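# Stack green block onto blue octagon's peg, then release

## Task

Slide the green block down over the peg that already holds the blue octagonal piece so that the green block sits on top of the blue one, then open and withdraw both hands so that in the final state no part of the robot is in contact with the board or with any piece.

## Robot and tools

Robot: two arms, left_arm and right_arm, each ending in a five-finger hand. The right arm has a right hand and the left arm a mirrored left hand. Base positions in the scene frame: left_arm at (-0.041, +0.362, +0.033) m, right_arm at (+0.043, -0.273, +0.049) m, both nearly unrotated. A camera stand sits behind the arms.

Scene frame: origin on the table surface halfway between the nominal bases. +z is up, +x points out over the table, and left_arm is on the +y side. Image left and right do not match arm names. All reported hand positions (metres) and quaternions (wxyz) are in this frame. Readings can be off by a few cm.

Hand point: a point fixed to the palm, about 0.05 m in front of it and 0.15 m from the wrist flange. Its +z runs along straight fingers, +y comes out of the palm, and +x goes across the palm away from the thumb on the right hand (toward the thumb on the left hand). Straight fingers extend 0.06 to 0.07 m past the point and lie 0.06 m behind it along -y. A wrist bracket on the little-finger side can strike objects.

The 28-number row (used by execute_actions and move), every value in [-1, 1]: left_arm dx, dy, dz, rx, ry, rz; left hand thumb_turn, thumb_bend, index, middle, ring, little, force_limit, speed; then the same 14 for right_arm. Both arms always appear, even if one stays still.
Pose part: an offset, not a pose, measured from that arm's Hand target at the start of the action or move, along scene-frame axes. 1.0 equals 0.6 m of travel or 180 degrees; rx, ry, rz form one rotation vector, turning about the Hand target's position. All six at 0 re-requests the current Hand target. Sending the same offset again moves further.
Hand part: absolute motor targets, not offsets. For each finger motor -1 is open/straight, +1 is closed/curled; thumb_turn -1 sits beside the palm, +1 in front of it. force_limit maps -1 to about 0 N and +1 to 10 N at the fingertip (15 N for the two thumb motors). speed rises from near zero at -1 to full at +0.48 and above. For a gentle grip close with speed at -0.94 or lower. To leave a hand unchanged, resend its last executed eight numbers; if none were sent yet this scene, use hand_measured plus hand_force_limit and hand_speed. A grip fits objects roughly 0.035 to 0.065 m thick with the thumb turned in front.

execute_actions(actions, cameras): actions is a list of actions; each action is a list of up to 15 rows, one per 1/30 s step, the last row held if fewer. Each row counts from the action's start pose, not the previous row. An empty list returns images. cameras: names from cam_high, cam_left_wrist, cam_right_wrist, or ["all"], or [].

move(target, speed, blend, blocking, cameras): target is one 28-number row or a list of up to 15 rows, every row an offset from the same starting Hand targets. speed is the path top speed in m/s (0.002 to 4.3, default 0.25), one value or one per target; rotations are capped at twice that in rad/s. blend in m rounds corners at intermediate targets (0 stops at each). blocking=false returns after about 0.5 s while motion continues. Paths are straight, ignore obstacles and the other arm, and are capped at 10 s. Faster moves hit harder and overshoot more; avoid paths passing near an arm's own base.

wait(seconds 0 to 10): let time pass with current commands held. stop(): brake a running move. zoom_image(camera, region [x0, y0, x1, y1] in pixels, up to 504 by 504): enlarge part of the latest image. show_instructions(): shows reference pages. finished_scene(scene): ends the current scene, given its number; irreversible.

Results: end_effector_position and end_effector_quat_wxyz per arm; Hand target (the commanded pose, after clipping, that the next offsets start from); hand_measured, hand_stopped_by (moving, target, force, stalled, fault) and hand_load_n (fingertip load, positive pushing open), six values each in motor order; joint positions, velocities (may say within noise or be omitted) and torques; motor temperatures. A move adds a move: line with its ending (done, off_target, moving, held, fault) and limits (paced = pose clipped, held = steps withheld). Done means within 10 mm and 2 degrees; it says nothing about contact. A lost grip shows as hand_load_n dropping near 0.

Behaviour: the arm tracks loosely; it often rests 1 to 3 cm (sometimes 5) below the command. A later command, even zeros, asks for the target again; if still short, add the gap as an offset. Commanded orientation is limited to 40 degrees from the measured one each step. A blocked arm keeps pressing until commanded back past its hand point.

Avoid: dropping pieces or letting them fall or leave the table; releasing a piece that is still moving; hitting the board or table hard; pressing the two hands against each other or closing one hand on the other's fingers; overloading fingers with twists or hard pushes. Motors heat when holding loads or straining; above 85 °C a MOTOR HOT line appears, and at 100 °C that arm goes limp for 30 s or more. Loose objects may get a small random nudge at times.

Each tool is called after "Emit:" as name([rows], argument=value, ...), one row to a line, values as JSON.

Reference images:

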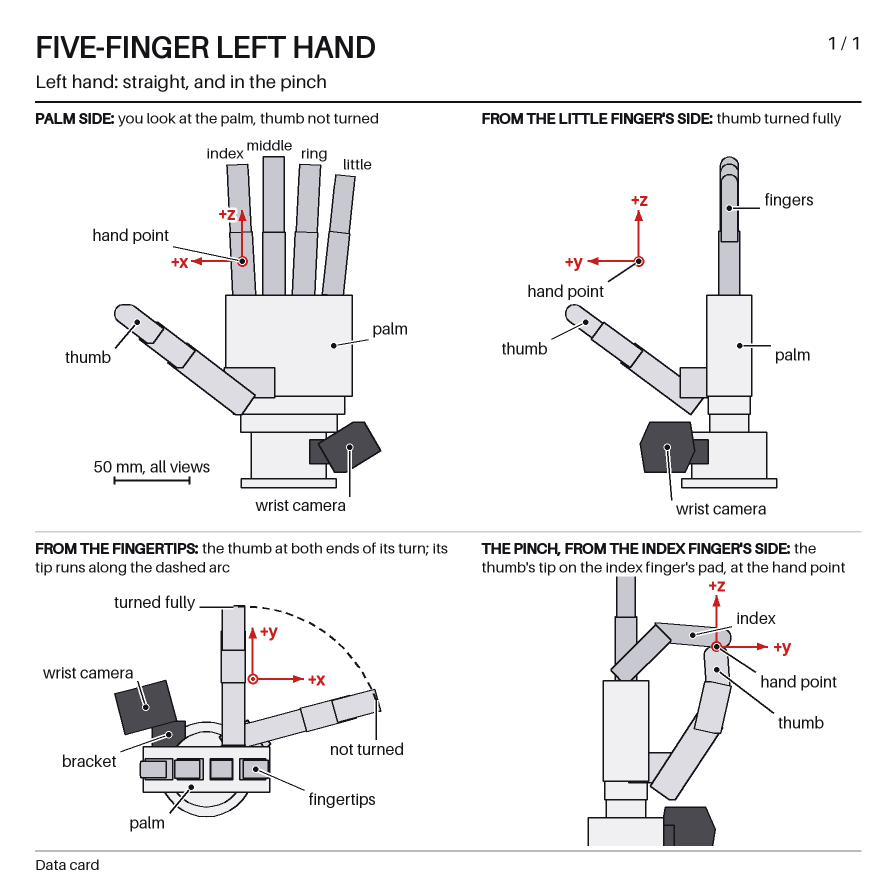

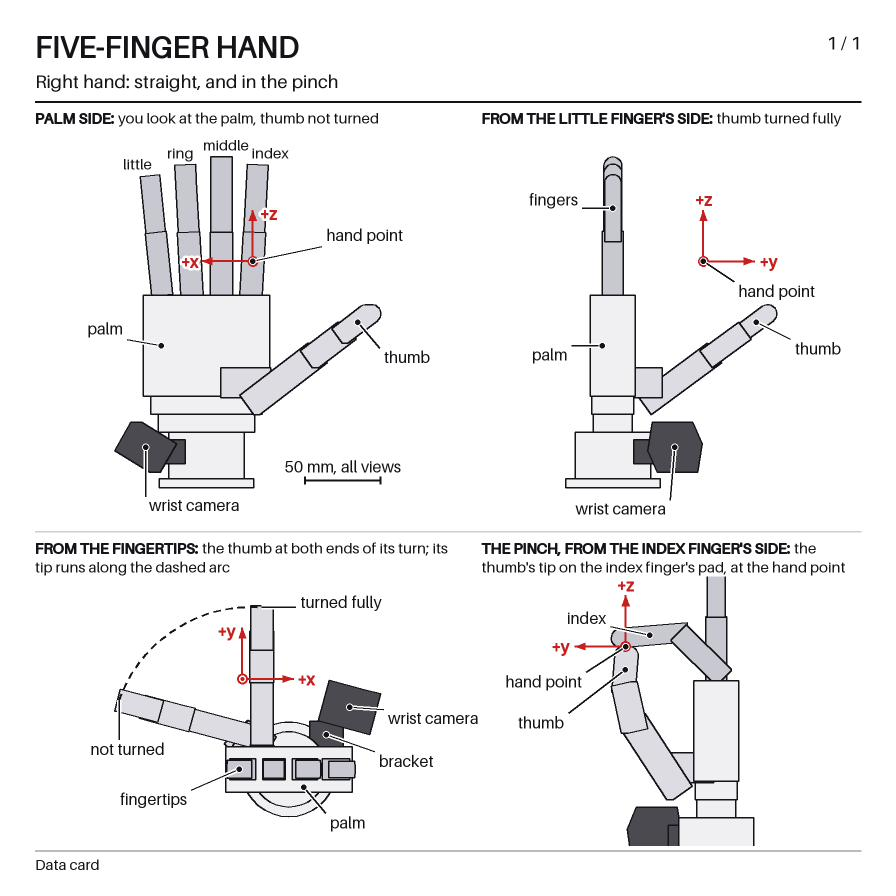

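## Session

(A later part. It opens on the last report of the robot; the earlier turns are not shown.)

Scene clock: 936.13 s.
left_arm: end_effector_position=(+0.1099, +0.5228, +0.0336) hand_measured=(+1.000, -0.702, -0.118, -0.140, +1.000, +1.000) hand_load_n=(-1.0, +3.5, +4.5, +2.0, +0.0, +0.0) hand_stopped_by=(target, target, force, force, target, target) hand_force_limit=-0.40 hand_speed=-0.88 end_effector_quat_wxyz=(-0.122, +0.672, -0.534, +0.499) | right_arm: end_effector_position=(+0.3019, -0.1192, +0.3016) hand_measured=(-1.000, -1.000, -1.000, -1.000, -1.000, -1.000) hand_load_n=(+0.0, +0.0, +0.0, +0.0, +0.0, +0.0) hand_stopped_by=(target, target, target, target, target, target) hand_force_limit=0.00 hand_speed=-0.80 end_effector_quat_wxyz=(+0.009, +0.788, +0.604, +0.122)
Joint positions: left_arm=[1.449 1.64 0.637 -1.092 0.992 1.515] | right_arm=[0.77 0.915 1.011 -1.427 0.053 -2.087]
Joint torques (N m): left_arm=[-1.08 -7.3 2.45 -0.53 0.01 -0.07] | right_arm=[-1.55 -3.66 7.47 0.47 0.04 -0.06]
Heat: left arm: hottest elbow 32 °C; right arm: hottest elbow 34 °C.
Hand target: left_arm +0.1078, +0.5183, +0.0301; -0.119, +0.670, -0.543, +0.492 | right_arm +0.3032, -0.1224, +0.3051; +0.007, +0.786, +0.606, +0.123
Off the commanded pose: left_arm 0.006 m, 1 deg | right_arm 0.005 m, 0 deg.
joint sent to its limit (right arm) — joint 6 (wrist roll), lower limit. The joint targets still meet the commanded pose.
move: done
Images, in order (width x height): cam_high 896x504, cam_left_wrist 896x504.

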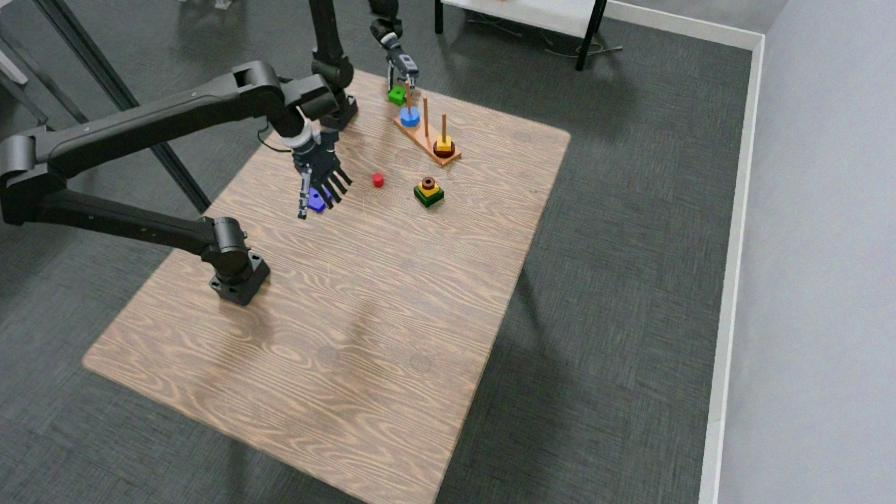

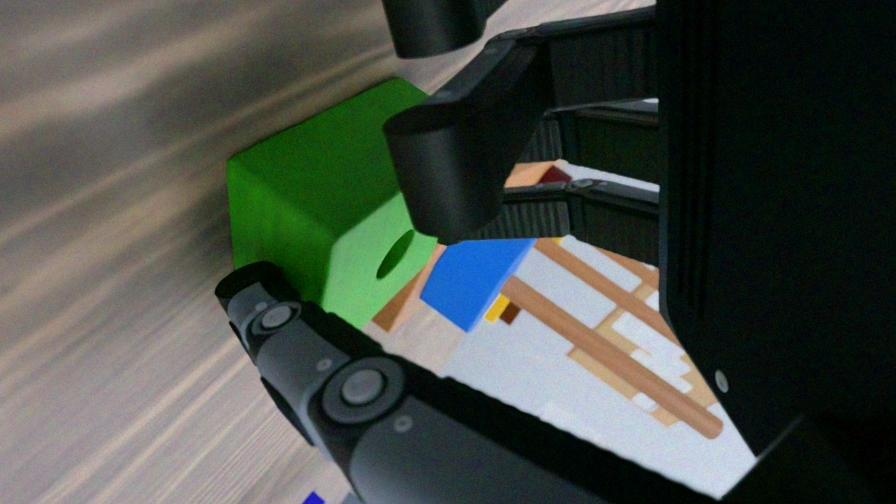

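Emit:
move(target=[0,0,0.07,0,0,0,1,-0.7,0.1,0.1,1,1,-0.4,-0.88,0,0,0,0,0,0,-1,-1,-1,-1,-1,-1,0,-0.8], speed=0.08, cameras=["cam_high","cam_left_wrist"])

Emit:
zoom_image(camera="cam_high", region=[360, 60, 430, 116])

Scene clock: 946.97 s.
left_arm: end_effector_position=(+0.1068, +0.5131, +0.0672) hand_measured=(+1.000, -0.702, -0.118, -0.140, +1.000, +1.000) hand_load_n=(-1.0, +3.5, +4.0, +0.5, +0.0, +0.0) hand_stopped_by=(target, target, force, force, target, target) hand_force_limit=-0.40 hand_speed=-0.88 end_effector_quat_wxyz=(-0.115, +0.674, -0.535, +0.496) | right_arm: end_effector_position=(+0.3019, -0.1192, +0.3016) hand_measured=(-1.000, -1.000, -1.000, -1.000, -1.000, -1.000) hand_load_n=(+0.0, +0.0, +0.0, +0.0, +0.0, +0.5) hand_stopped_by=(target, target, target, target, target, target) hand_force_limit=0.00 hand_speed=-0.80 end_effector_quat_wxyz=(+0.009, +0.788, +0.604, +0.122)
Joint positions: left_arm=[1.449 1.525 0.637 -1.214 0.979 1.515] | right_arm=[0.77 0.915 1.011 -1.427 0.053 -2.087]
Joint torques (N m): left_arm=[-1.49 -6.77 5.3 -1.32 0.46 -0.09] | right_arm=[-1.55 -3.6 7.46 0.47 0.04 -0.06]
Heat: left arm: hottest elbow 32 °C; right arm: hottest elbow 34 °C.
Hand target: left_arm +0.1078, +0.5183, +0.0721; -0.119, +0.670, -0.543, +0.492 | right_arm +0.3032, -0.1224, +0.3051; +0.007, +0.786, +0.606, +0.123
Off the commanded pose: left_arm 0.007 m, 1 deg | right_arm 0.005 m, 0 deg.
joint sent to its limit (right arm) — joint 6 (wrist roll), lower limit. The joint targets still meet the commanded pose.
move: done
Images, in order (width x height): cam_high 896x504, cam_left_wrist 896x504.

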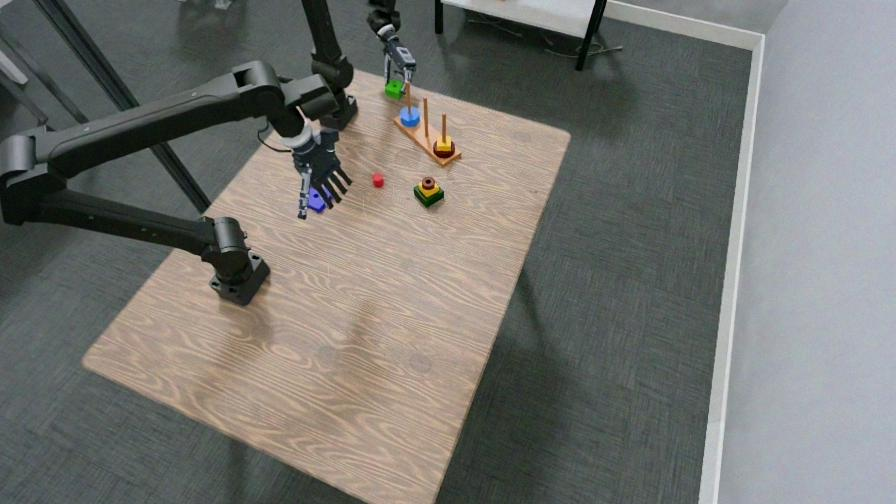

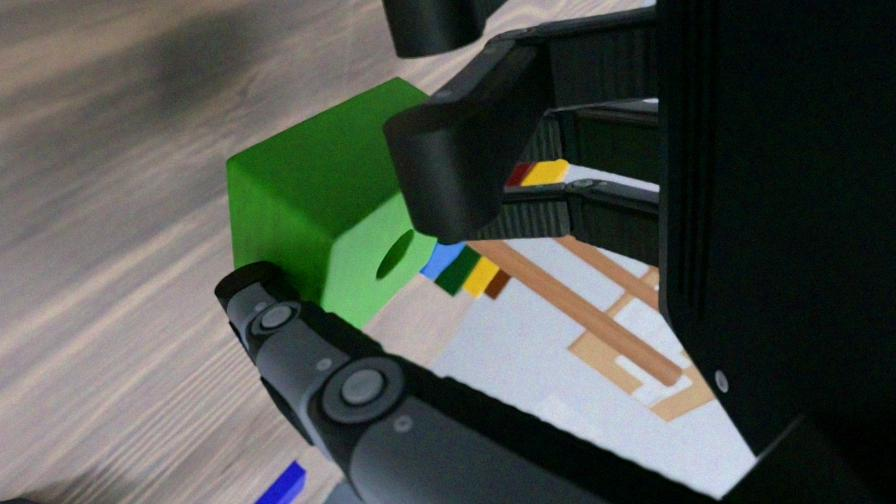

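Scaled by 7.200 from the camera's 896x504 image, which has a finer 1280x720 frame.

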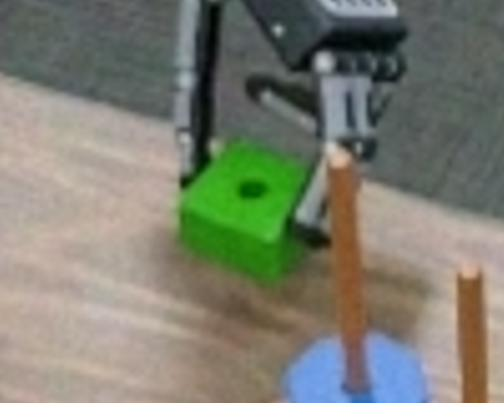

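Emit:
move([
  [0,0,0.24,0,0,0,1,-0.7,0.1,0.1,1,1,-0.4,-0.88,0,0,0,0,0,0,-1,-1,-1,-1,-1,-1,0,-0.8],
  [0.12,-0.11,0.25,0,0,0,1,-0.7,0.1,0.1,1,1,-0.4,-0.88,0,0,0,0,0,0,-1,-1,-1,-1,-1,-1,0,-0.8],
], speed=0.12, blend=[0.02,0], cameras=["all"])

Emit:
zoom_image(camera="cam_high", region=[370, 50, 440, 106])

Scene clock: 981.43 s.
left_arm: end_effector_position=(+0.1799, +0.4563, +0.2231) hand_measured=(+1.000, -0.702, -0.118, -0.140, +1.000, +1.000) hand_load_n=(-1.0, +3.5, +4.0, +1.0, +0.0, +0.0) hand_stopped_by=(target, target, force, force, target, target) hand_force_limit=-0.40 hand_speed=-0.88 end_effector_quat_wxyz=(-0.119, +0.670, -0.542, +0.493) | right_arm: end_effector_position=(+0.3019, -0.1192, +0.3016) hand_measured=(-1.000, -1.000, -1.000, -1.000, -1.000, -1.000) hand_load_n=(+0.0, +0.0, +0.0, +0.0, +0.0, +0.0) hand_stopped_by=(target, target, target, target, target, target) hand_force_limit=0.00 hand_speed=-0.80 end_effector_quat_wxyz=(+0.009, +0.788, +0.604, +0.122)
Joint positions: left_arm=[1.111 0.99 0.723 -1.282 1.064 0.893] | right_arm=[0.77 0.915 1.011 -1.427 0.053 -2.087]
Joint torques (N m): left_arm=[-1.2 -3.96 6.89 0.34 0.62 -0.19] | right_arm=[-1.55 -3.6 7.46 0.47 0.04 -0.06]
Heat: left arm: hottest elbow 33 °C; right arm: hottest elbow 34 °C.
Hand target: left_arm +0.1798, +0.4524, +0.2220; -0.119, +0.670, -0.543, +0.492 | right_arm +0.3032, -0.1224, +0.3051; +0.007, +0.786, +0.606, +0.123
Off the commanded pose: left_arm 0.004 m, 0 deg | right_arm 0.005 m, 0 deg.
joint sent to its limit (right arm) — joint 6 (wrist roll), lower limit. The joint targets still meet the commanded pose.
move: done

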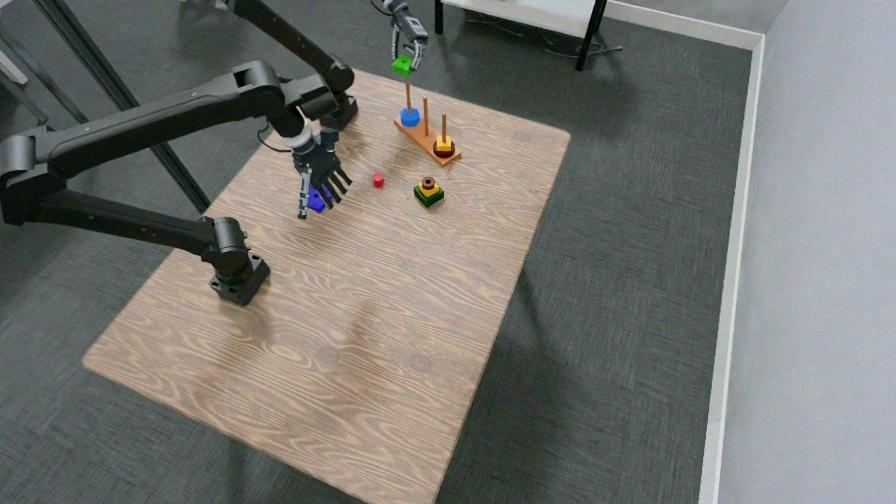

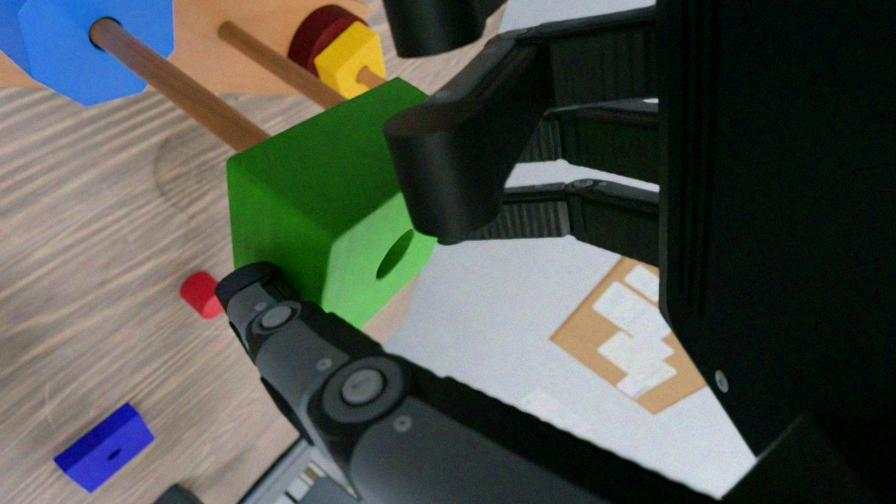

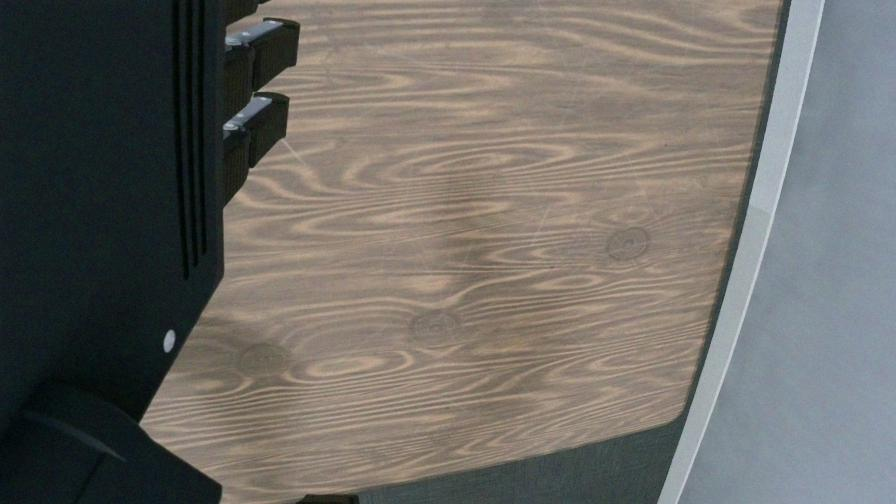

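Scaled by 7.200 from the camera's 896x504 image, which has a finer 1280x720 frame.

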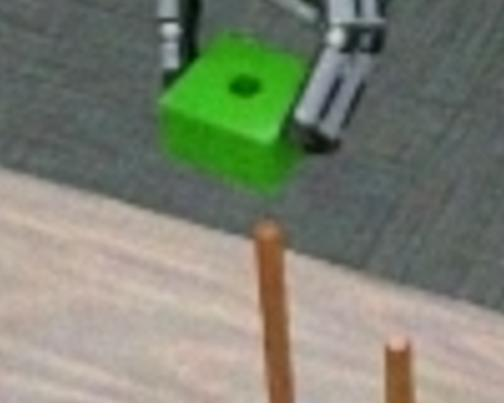

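Emit:
zoom_image(camera="cam_left_wrist", region=[180, 60, 460, 340])

Scaled by 1.800 from the camera's 896x504 image, which has a finer 1280x720 frame.

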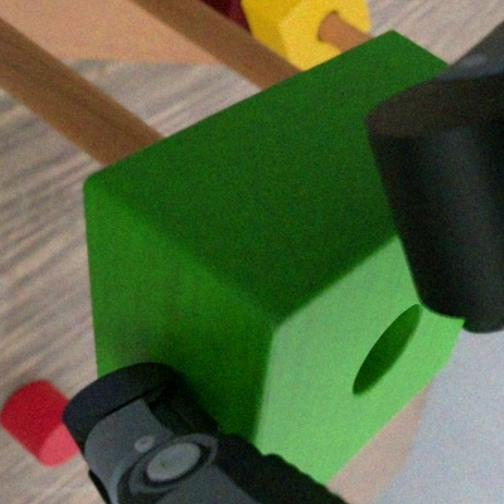

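Emit:
zoom_image(camera="cam_left_wrist", region=[0, 0, 280, 160])

Emit:
zoom_image(camera="cam_left_wrist", region=[200, 0, 420, 120])

Emit:
zoom_image(camera="cam_high", region=[385, 50, 435, 90])

Scaled by 1.800 from the camera's 896x504 image, which has a finer 1280x720 frame.

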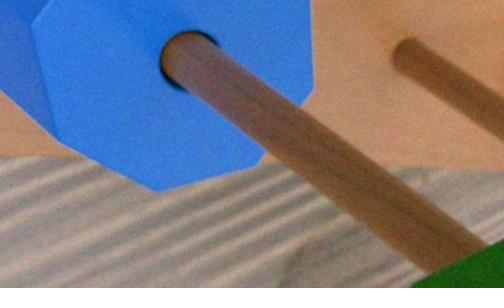

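Scaled by 2.291 from the camera's 896x504 image, which has a finer 1280x720 frame.

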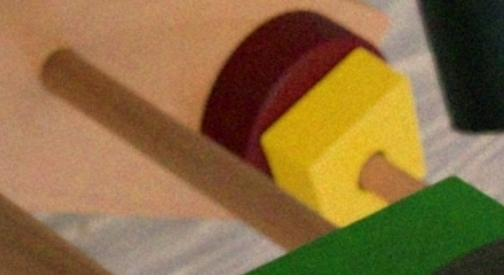

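Scaled by 10.080 from the camera's 896x504 image, which has a finer 1280x720 frame.

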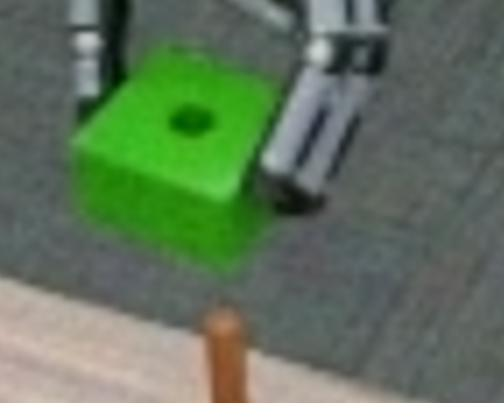

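Emit:
move(target=[0.028,-0.033,0,0,0,0,1,-0.7,0.1,0.1,1,1,-0.4,-0.88,-0.237,0.629,-0.108,0.4705,-0.0223,0.1079,-1,-1,-1,-1,-1,-1,0,-0.8], speed=0.25, cameras=["all"])

Emit:
zoom_image(camera="cam_high", region=[385, 50, 435, 90])

Scene clock: 1152.20 s.
left_arm: end_effector_position=(+0.1967, +0.4361, +0.2232) hand_measured=(+1.000, -0.702, -0.118, -0.140, +1.000, +1.000) hand_load_n=(-0.5, +4.0, +3.5, +1.0, +0.0, +0.0) hand_stopped_by=(target, target, force, force, target, target) hand_force_limit=-0.40 hand_speed=-0.88 end_effector_quat_wxyz=(-0.118, +0.671, -0.542, +0.493) | right_arm: end_effector_position=(+0.1654, +0.2461, +0.2296) hand_measured=(-1.000, -1.000, -1.000, -1.000, -1.000, -1.000) hand_load_n=(+0.0, +0.0, +0.0, +0.0, +0.0, +0.0) hand_stopped_by=(target, target, target, target, target, target) hand_force_limit=0.00 hand_speed=-0.80 end_effector_quat_wxyz=(+0.510, -0.488, -0.485, -0.517)
Joint positions: left_arm=[1.006 0.917 0.679 -1.129 1.051 0.681] | right_arm=[1.361 1.449 0.467 1.038 -0.173 -1.566]
Joint torques (N m): left_arm=[-1.85 -3.19 7.19 0.76 0.59 -0.25] | right_arm=[0.38 -7.77 6.31 2.74 0.17 0.11]
Heat: left arm: hottest elbow 39 °C; right arm: hottest elbow 34 °C.
Hand target: left_arm +0.1966, +0.4326, +0.2221; -0.119, +0.670, -0.543, +0.492 | right_arm +0.1612, +0.2550, +0.2403; +0.521, -0.478, -0.478, -0.521
Off the commanded pose: left_arm 0.004 m, 0 deg | right_arm 0.015 m, 2 deg.
move: off_target (right_arm)

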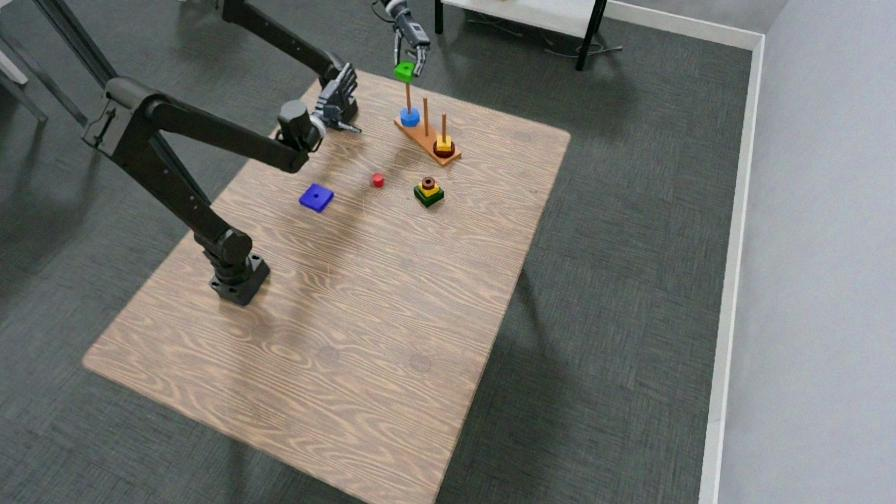

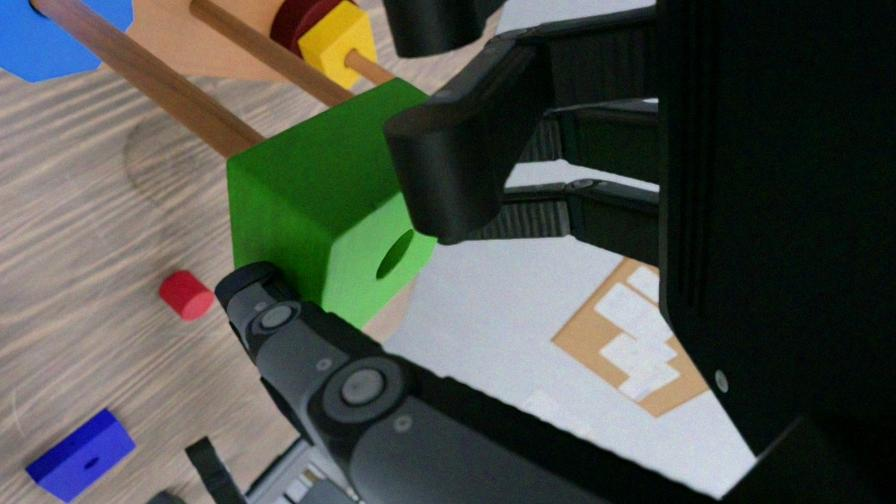

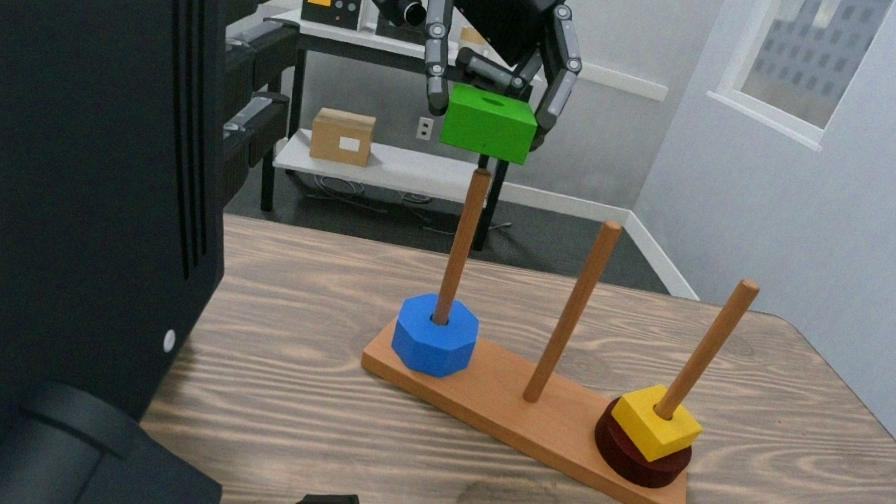

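Scaled by 10.080 from the camera's 896x504 image, which has a finer 1280x720 frame.

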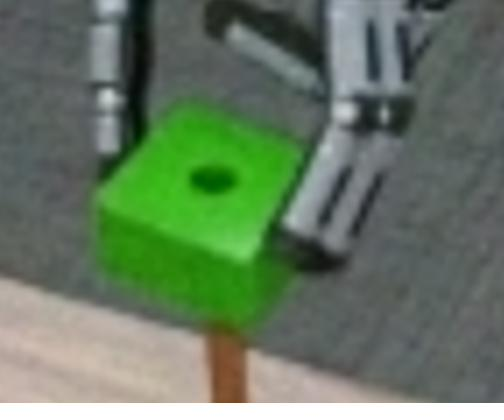

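Emit:
zoom_image(camera="cam_right_wrist", region=[380, 40, 620, 340])

Scaled by 1.680 from the camera's 896x504 image, which has a finer 1280x720 frame.

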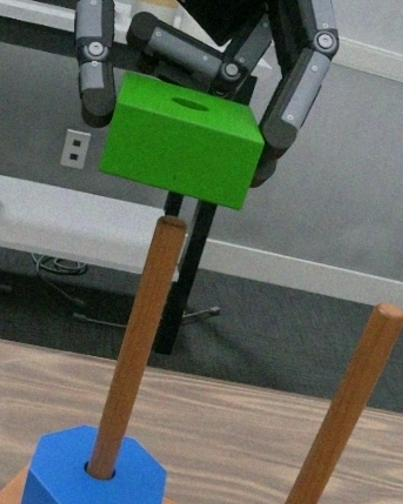

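Emit:
move(target=[0.0083,-0.0117,-0.01,0,0,0,1,-0.7,0.1,0.1,1,1,-0.4,-0.88,0,0,0,0,0,0,-1,-1,-1,-1,-1,-1,0,-0.8], speed=0.1, cameras=["all"])

Emit:
zoom_image(camera="cam_high", region=[385, 50, 435, 90])

Emit:
zoom_image(camera="cam_right_wrist", region=[420, 60, 560, 220])

Emit:
zoom_image(camera="cam_left_wrist", region=[0, 0, 280, 160])

Scene clock: 1179.67 s.
left_arm: end_effector_position=(+0.2017, +0.4289, +0.2171) hand_measured=(+1.000, -0.702, -0.118, -0.140, +1.000, +1.000) hand_load_n=(-1.0, +3.5, +4.0, +0.5, +0.0, +0.0) hand_stopped_by=(target, target, force, force, target, target) hand_force_limit=-0.40 hand_speed=-0.88 end_effector_quat_wxyz=(-0.118, +0.671, -0.542, +0.493) | right_arm: end_effector_position=(+0.1654, +0.2461, +0.2297) hand_measured=(-1.000, -1.000, -1.000, -1.000, -1.000, -1.000) hand_load_n=(+0.0, +0.0, +0.0, +0.0, +0.0, +0.0) hand_stopped_by=(target, target, target, target, target, target) hand_force_limit=0.00 hand_speed=-0.80 end_effector_quat_wxyz=(+0.510, -0.487, -0.485, -0.517)
Joint positions: left_arm=[0.97 0.898 0.65 -1.061 1.043 0.614] | right_arm=[1.361 1.449 0.467 1.038 -0.173 -1.566]
Joint torques (N m): left_arm=[-1.26 -3.02 7.23 0.95 0.59 -0.3] | right_arm=[0.38 -7.47 6.31 2.84 0.17 0.11]
Heat: left arm: hottest elbow 39 °C; right arm: hottest elbow 34 °C.
Hand target: left_arm +0.2016, +0.4255, +0.2161; -0.119, +0.670, -0.543, +0.492 | right_arm +0.1612, +0.2550, +0.2405; +0.521, -0.478, -0.478, -0.522
Off the commanded pose: left_arm 0.004 m, 0 deg | right_arm 0.014 m, 2 deg.
move: off_target (right_arm)

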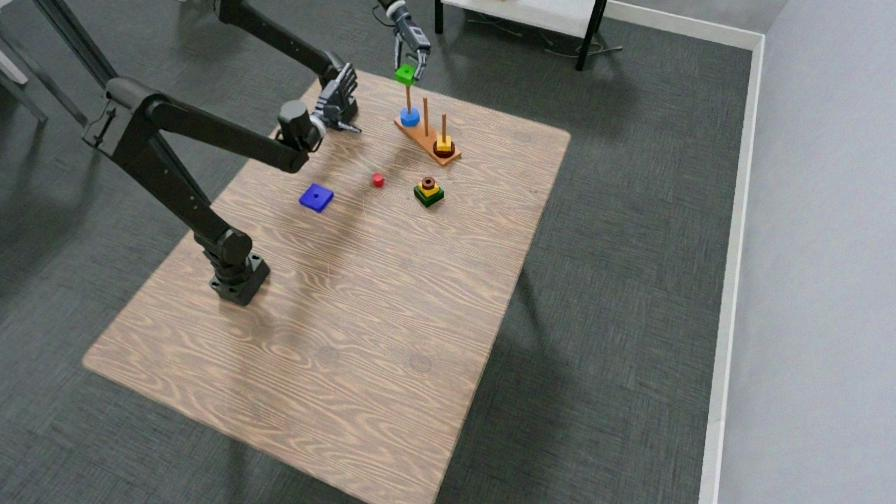

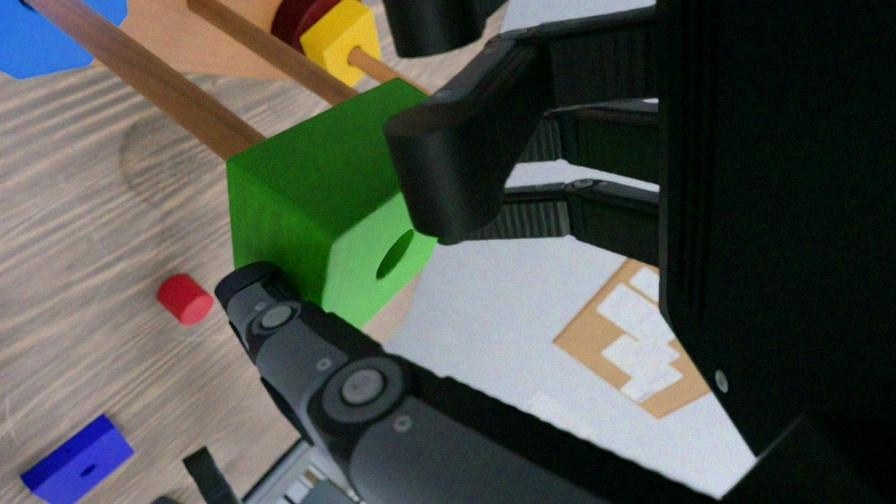

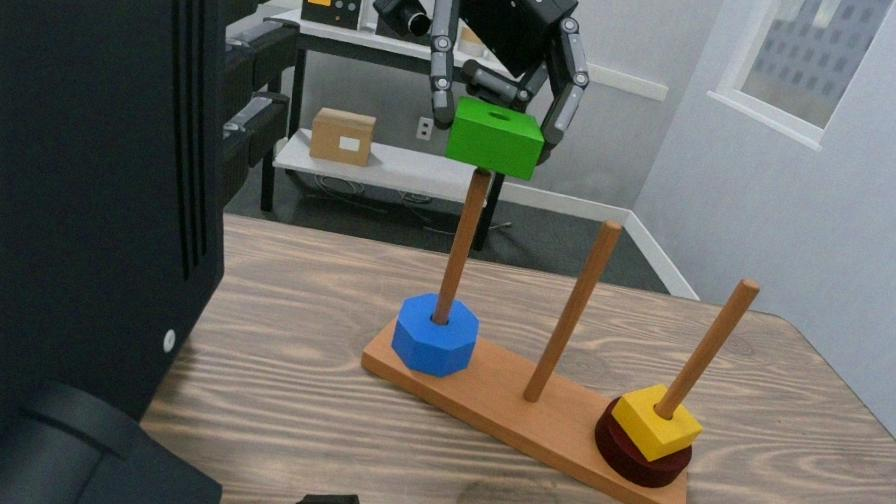

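Scaled by 10.080 from the camera's 896x504 image, which has a finer 1280x720 frame.

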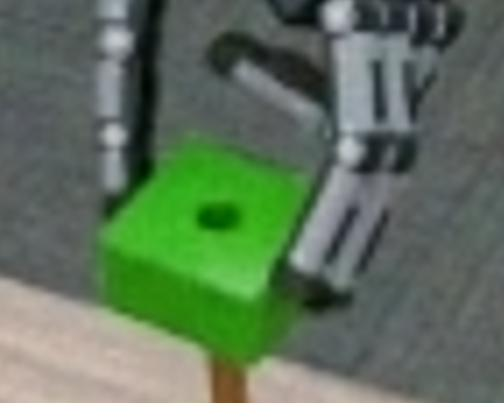

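Scaled by 3.150 from the camera's 896x504 image, which has a finer 1280x720 frame.

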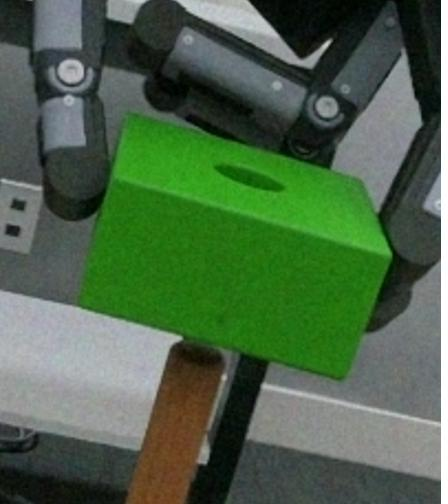

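Scaled by 1.800 from the camera's 896x504 image, which has a finer 1280x720 frame.

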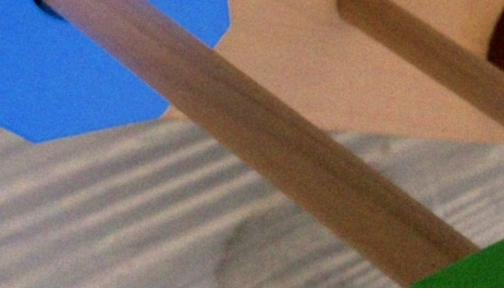

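Emit:
move(target=[-0.0006,0,-0.0133,0,0,0,1,-0.7,0.1,0.1,1,1,-0.4,-0.88,0,0,0,0,0,0,-1,-1,-1,-1,-1,-1,0,-0.8], speed=0.05, cameras=["all"])

Emit:
zoom_image(camera="cam_high", region=[385, 50, 435, 90])

Emit:
zoom_image(camera="cam_right_wrist", region=[420, 60, 560, 220])

Scene clock: 1194.57 s.
left_arm: end_effector_position=(+0.2012, +0.4282, +0.2105) hand_measured=(+1.000, -0.702, -0.118, -0.140, +1.000, +1.000) hand_load_n=(-1.0, +4.0, +4.0, +1.0, +0.0, +0.0) hand_stopped_by=(target, target, force, force, target, target) hand_force_limit=-0.40 hand_speed=-0.88 end_effector_quat_wxyz=(-0.120, +0.670, -0.542, +0.493) | right_arm: end_effector_position=(+0.1654, +0.2461, +0.2297) hand_measured=(-1.000, -1.000, -1.000, -1.000, -1.000, -1.000) hand_load_n=(+0.0, +0.0, +0.0, +0.0, +0.0, +0.0) hand_stopped_by=(target, target, target, target, target, target) hand_force_limit=0.00 hand_speed=-0.80 end_effector_quat_wxyz=(+0.510, -0.487, -0.485, -0.517)
Joint positions: left_arm=[0.97 0.898 0.632 -1.038 1.043 0.613] | right_arm=[1.361 1.449 0.467 1.038 -0.173 -1.566]
Joint torques (N m): left_arm=[-1.44 -2.55 7.25 0.96 0.59 -0.23] | right_arm=[0.38 -7.41 6.31 2.84 0.17 0.11]
Heat: left arm: hottest elbow 39 °C; right arm: hottest elbow 33 °C.
Hand target: left_arm +0.2013, +0.4255, +0.2082; -0.119, +0.670, -0.543, +0.492 | right_arm +0.1612, +0.2550, +0.2405; +0.521, -0.478, -0.478, -0.522
Off the commanded pose: left_arm 0.004 m, 0 deg | right_arm 0.015 m, 2 deg.
move: off_target (right_arm)

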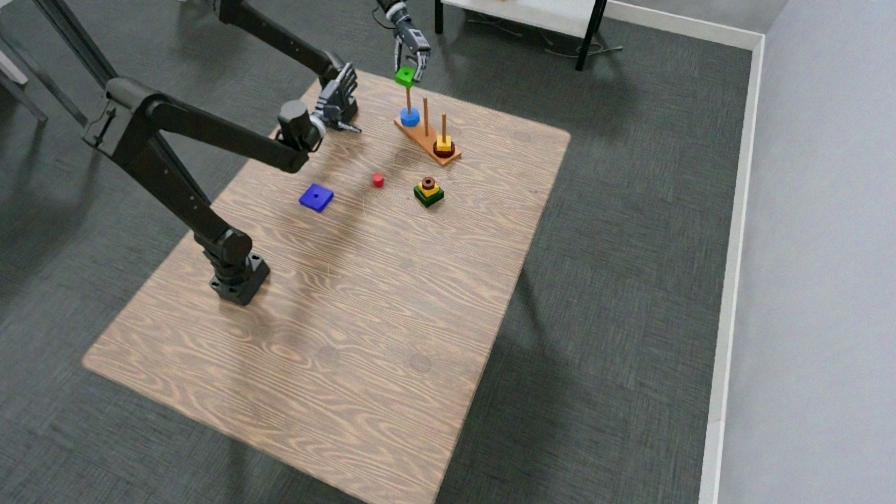

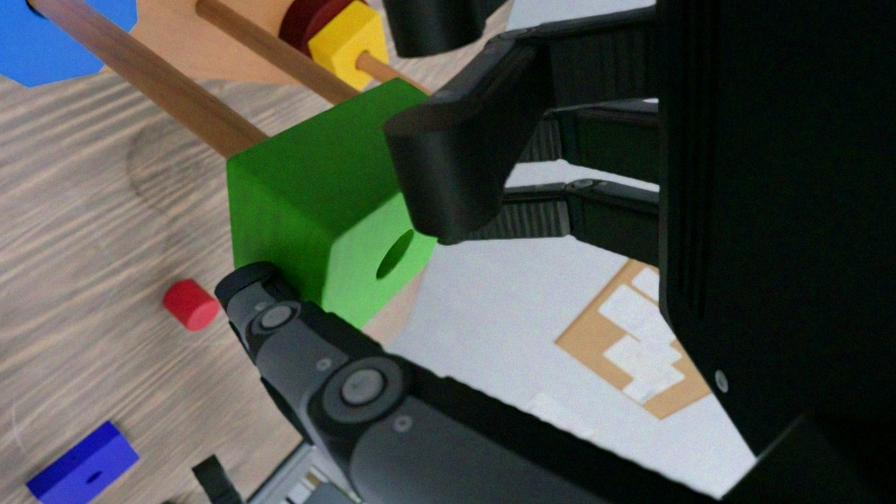

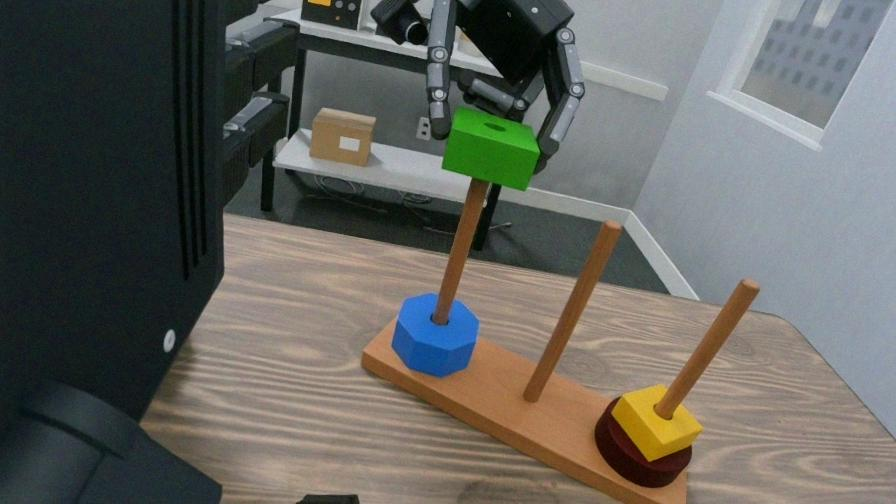

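Scaled by 10.080 from the camera's 896x504 image, which has a finer 1280x720 frame.

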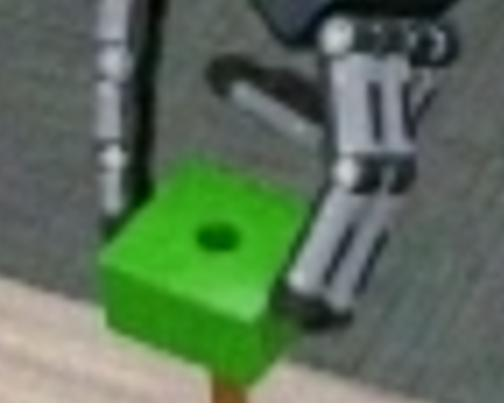

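Scaled by 3.150 from the camera's 896x504 image, which has a finer 1280x720 frame.

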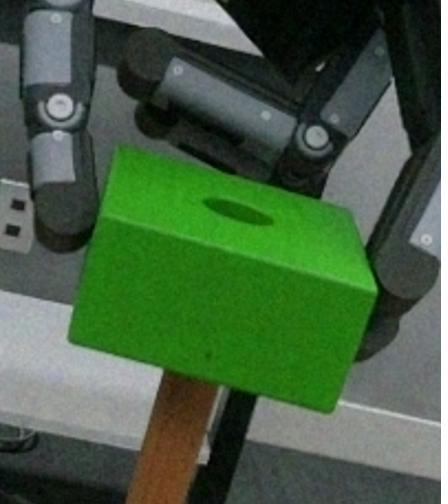

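Emit:
move(target=[0,0,-0.0167,0,0,0,1,-0.7,0.1,0.1,1,1,-0.4,-0.88,0,0,0,0,0,0,-1,-1,-1,-1,-1,-1,0,-0.8], speed=0.05, cameras=["cam_high","cam_right_wrist"])

Emit:
zoom_image(camera="cam_high", region=[385, 50, 435, 90])

Emit:
zoom_image(camera="cam_right_wrist", region=[420, 60, 560, 220])

Scene clock: 1207.87 s.
left_arm: end_effector_position=(+0.2009, +0.4275, +0.2022) hand_measured=(+1.000, -0.702, -0.118, -0.140, +1.000, +1.000) hand_load_n=(-0.5, +3.5, +4.0, +1.0, +0.0, +0.0) hand_stopped_by=(target, target, force, force, target, target) hand_force_limit=-0.40 hand_speed=-0.88 end_effector_quat_wxyz=(-0.123, +0.669, -0.543, +0.492) | right_arm: end_effector_position=(+0.1654, +0.2461, +0.2297) hand_measured=(-1.000, -1.000, -1.000, -1.000, -1.000, -1.000) hand_load_n=(+0.0, +0.0, +0.0, +0.0, +0.0, +0.0) hand_stopped_by=(target, target, target, target, target, target) hand_force_limit=0.00 hand_speed=-0.80 end_effector_quat_wxyz=(+0.510, -0.487, -0.485, -0.517)
Joint positions: left_arm=[0.97 0.898 0.61 -1.007 1.043 0.61] | right_arm=[1.361 1.449 0.467 1.038 -0.173 -1.566]
Joint torques (N m): left_arm=[-1.32 -1.67 7.24 0.98 0.56 -0.18] | right_arm=[0.38 -7.47 6.31 2.84 0.16 0.11]
Heat: left arm: hottest elbow 39 °C; right arm: hottest elbow 33 °C.
Hand target: left_arm +0.2012, +0.4255, +0.1981; -0.119, +0.670, -0.542, +0.492 | right_arm +0.1612, +0.2550, +0.2405; +0.521, -0.478, -0.478, -0.522
Off the commanded pose: left_arm 0.005 m, 0 deg | right_arm 0.015 m, 2 deg.
move: off_target (right_arm)
Images, in order (width x height): cam_high 896x504, cam_right_wrist 896x504.

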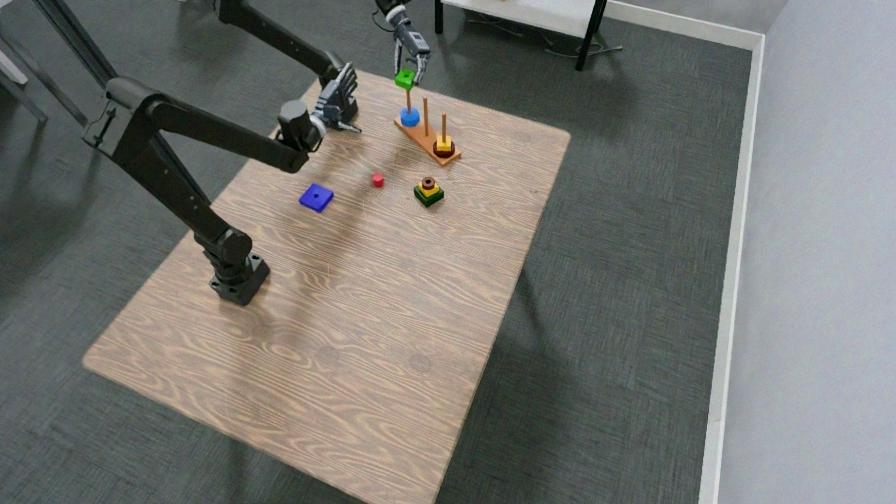

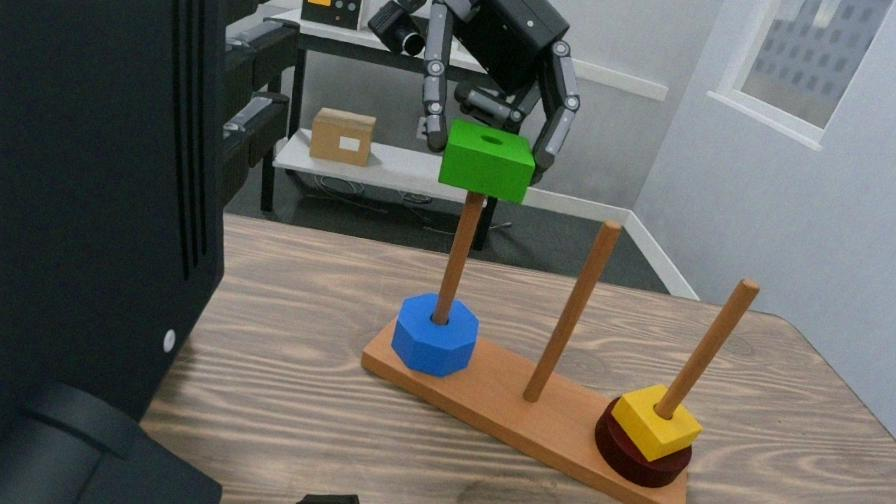

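Scaled by 10.080 from the camera's 896x504 image, which has a finer 1280x720 frame.

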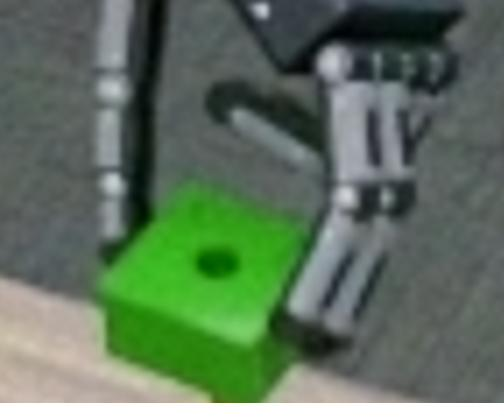

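Scaled by 3.150 from the camera's 896x504 image, which has a finer 1280x720 frame.

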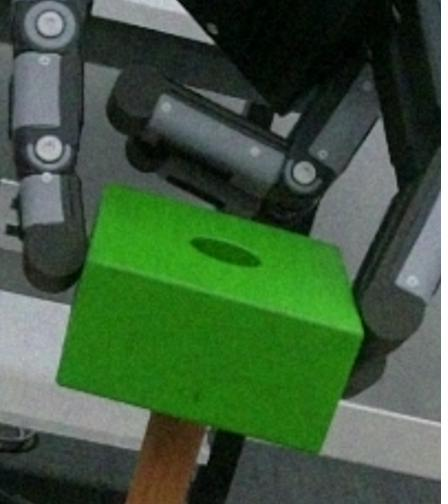

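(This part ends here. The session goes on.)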